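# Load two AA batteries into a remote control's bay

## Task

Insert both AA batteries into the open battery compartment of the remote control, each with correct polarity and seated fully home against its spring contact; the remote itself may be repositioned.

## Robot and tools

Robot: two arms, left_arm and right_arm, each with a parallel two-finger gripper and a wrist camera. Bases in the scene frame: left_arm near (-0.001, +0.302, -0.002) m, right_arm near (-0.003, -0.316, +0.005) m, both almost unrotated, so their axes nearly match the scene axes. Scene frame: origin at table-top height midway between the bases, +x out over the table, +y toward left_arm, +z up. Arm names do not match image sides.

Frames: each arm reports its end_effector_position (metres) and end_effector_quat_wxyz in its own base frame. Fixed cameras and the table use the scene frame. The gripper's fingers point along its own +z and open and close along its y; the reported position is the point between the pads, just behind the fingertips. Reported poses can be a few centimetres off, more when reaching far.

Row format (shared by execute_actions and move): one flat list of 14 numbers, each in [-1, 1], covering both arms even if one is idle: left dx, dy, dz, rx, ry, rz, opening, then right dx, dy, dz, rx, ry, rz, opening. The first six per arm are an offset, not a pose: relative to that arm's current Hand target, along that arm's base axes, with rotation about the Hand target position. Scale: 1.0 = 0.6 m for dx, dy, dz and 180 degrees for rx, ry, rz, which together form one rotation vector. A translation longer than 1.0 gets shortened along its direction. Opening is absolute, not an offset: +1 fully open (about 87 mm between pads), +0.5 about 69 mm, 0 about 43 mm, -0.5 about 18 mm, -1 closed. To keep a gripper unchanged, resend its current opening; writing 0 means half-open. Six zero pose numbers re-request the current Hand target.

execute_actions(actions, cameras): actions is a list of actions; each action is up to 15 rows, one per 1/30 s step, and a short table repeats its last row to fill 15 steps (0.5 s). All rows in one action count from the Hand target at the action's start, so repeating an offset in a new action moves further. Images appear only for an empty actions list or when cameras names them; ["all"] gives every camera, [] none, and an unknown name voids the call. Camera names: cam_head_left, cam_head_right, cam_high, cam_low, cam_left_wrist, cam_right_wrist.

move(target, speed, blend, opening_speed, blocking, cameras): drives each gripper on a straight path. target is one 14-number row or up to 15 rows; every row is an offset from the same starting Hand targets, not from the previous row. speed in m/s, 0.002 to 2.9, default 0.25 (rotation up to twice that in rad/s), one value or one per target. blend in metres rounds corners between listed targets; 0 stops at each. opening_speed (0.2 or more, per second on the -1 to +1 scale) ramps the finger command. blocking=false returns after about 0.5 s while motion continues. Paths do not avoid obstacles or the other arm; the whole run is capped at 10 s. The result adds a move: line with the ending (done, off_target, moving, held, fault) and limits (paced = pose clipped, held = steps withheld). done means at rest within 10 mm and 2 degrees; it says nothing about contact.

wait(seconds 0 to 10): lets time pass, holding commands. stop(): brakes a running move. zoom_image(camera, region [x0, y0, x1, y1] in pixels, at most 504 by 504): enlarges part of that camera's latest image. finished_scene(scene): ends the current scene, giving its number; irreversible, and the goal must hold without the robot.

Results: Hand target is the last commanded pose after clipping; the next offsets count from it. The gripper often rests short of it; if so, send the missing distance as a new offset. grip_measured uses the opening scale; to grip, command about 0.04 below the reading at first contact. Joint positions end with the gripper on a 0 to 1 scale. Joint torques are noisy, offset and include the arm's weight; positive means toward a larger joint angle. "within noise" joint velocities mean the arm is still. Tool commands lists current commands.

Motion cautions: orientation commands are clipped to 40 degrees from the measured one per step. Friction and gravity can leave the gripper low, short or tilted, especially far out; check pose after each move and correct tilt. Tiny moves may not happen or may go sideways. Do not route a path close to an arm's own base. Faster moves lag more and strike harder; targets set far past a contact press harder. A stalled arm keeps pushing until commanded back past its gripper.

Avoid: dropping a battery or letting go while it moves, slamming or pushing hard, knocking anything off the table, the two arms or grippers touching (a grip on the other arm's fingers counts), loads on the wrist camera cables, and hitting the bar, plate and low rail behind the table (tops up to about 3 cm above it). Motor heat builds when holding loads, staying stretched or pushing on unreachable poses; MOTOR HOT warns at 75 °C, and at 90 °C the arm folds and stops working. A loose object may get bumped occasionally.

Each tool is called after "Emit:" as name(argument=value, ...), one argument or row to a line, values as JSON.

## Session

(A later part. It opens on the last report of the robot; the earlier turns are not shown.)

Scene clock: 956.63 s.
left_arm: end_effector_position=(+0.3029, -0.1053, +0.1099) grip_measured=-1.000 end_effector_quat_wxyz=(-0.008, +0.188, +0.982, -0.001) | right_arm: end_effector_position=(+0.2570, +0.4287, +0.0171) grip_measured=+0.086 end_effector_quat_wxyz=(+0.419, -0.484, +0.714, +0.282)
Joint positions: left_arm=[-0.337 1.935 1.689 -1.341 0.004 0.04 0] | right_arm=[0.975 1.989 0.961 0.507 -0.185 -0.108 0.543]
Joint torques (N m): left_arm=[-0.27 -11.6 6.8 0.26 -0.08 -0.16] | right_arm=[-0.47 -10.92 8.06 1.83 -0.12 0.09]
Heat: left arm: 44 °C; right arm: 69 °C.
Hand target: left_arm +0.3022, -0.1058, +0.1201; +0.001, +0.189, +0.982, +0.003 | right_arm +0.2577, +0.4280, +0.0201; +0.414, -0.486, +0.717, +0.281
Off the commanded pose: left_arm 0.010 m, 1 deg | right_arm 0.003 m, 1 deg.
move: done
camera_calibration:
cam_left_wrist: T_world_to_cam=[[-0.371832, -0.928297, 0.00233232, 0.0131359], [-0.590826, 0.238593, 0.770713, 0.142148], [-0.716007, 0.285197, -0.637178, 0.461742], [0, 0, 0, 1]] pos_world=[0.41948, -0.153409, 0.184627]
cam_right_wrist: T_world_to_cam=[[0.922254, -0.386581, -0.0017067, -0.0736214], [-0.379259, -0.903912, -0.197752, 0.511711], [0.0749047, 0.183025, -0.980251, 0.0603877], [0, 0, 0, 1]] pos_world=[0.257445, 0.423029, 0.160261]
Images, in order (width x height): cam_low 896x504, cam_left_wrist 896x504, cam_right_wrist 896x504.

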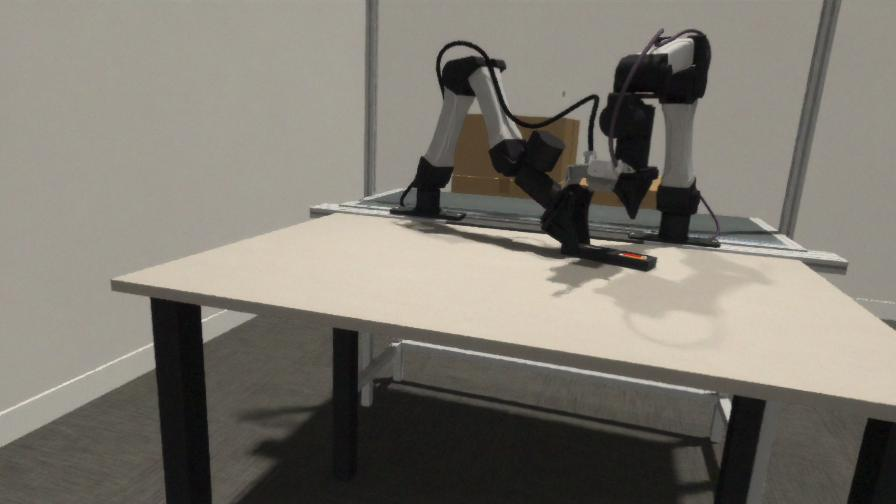

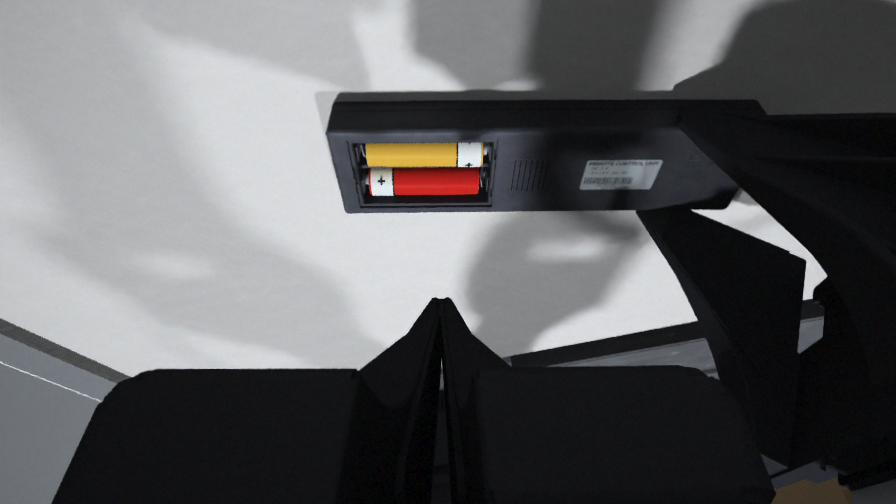

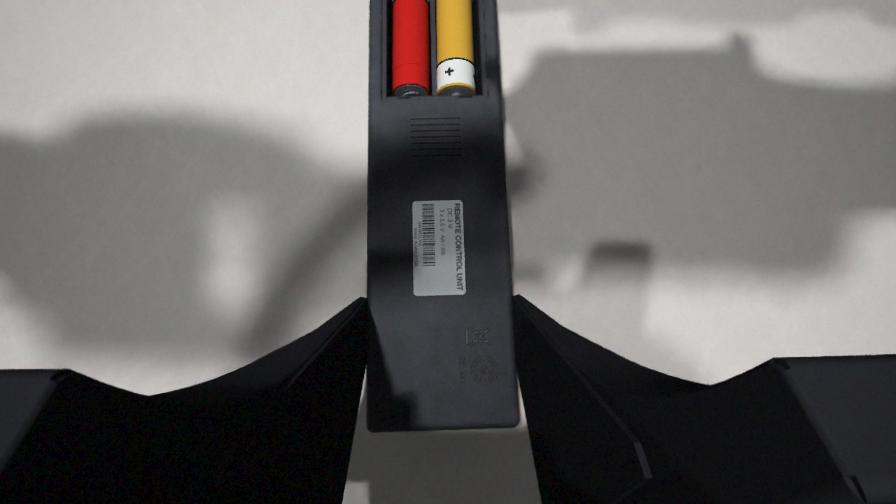

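Emit:
move(
  target=[
    [0, 0, 0, 0, 0, 0, -1.0, 0, 0, 0, 0, 0, 0, 0.6],
    [0, 0, 0, 0, 0, 0, -1.0, -0.0375, -0.0927, 0.0817, 0, 0, 0, 0.6],
  ],
  speed=[0.05, 0.15],
  opening_speed=0.8,
  cameras=["cam_left_wrist", "cam_right_wrist"],
)

Scene clock: 963.97 s.
left_arm: end_effector_position=(+0.3029, -0.1052, +0.1099) grip_measured=-1.000 end_effector_quat_wxyz=(-0.008, +0.188, +0.982, -0.001) | right_arm: end_effector_position=(+0.2383, +0.3777, +0.0685) grip_measured=+0.600 end_effector_quat_wxyz=(+0.417, -0.481, +0.719, +0.279)
Joint positions: left_arm=[-0.337 1.935 1.689 -1.341 0.004 0.04 0] | right_arm=[0.937 1.679 0.818 0.329 -0.209 -0.122 0.8]
Joint torques (N m): left_arm=[-0.27 -11.82 7.13 0.15 0 -0.17] | right_arm=[-0.76 -9.66 5.9 2.1 -0.25 0.02]
Heat: left arm: 47 °C; right arm: 68 °C.
Hand target: left_arm +0.3022, -0.1058, +0.1201; +0.001, +0.189, +0.982, +0.003 | right_arm +0.2351, +0.3725, +0.0691; +0.413, -0.486, +0.717, +0.281
Off the commanded pose: left_arm 0.010 m, 1 deg | right_arm 0.006 m, 1 deg.
move: done
camera_calibration:
cam_left_wrist: T_world_to_cam=[[-0.371828, -0.928299, 0.00235805, 0.0131297], [-0.590565, 0.238508, 0.770939, 0.142061], [-0.716224, 0.285264, -0.636905, 0.461729], [0, 0, 0, 1]] pos_world=[0.419479, -0.153409, 0.184526]
cam_right_wrist: T_world_to_cam=[[0.918533, -0.395329, -0.00344294, -0.0717015], [-0.388738, -0.901564, -0.189909, 0.469457], [0.0719724, 0.175776, -0.981796, 0.125117], [0, 0, 0, 1]] pos_world=[0.239351, 0.372907, 0.211747]
Images, in order (width x height): cam_left_wrist 896x504, cam_right_wrist 896x504.

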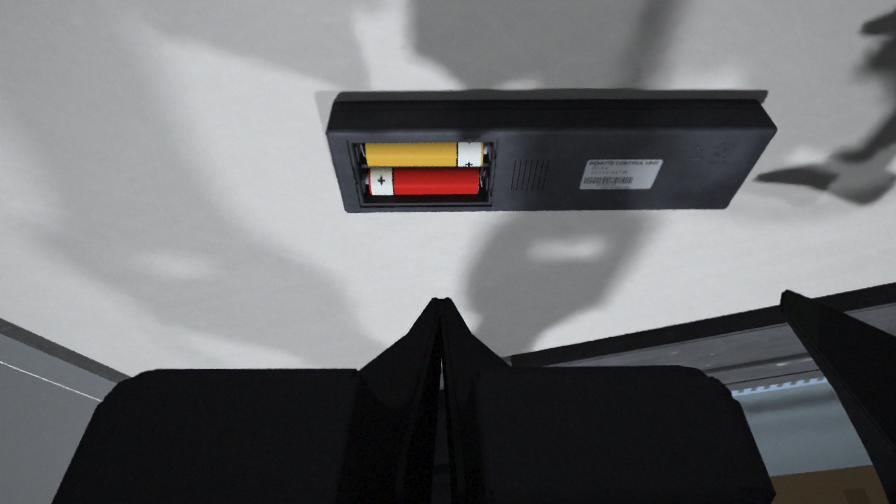

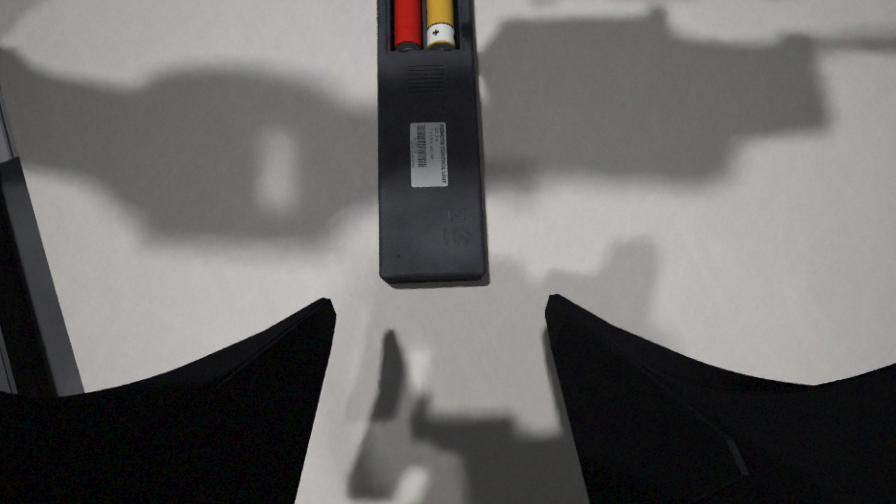

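Emit:
finished_scene(
  scene=2,
)

The scene is finished: the task was done.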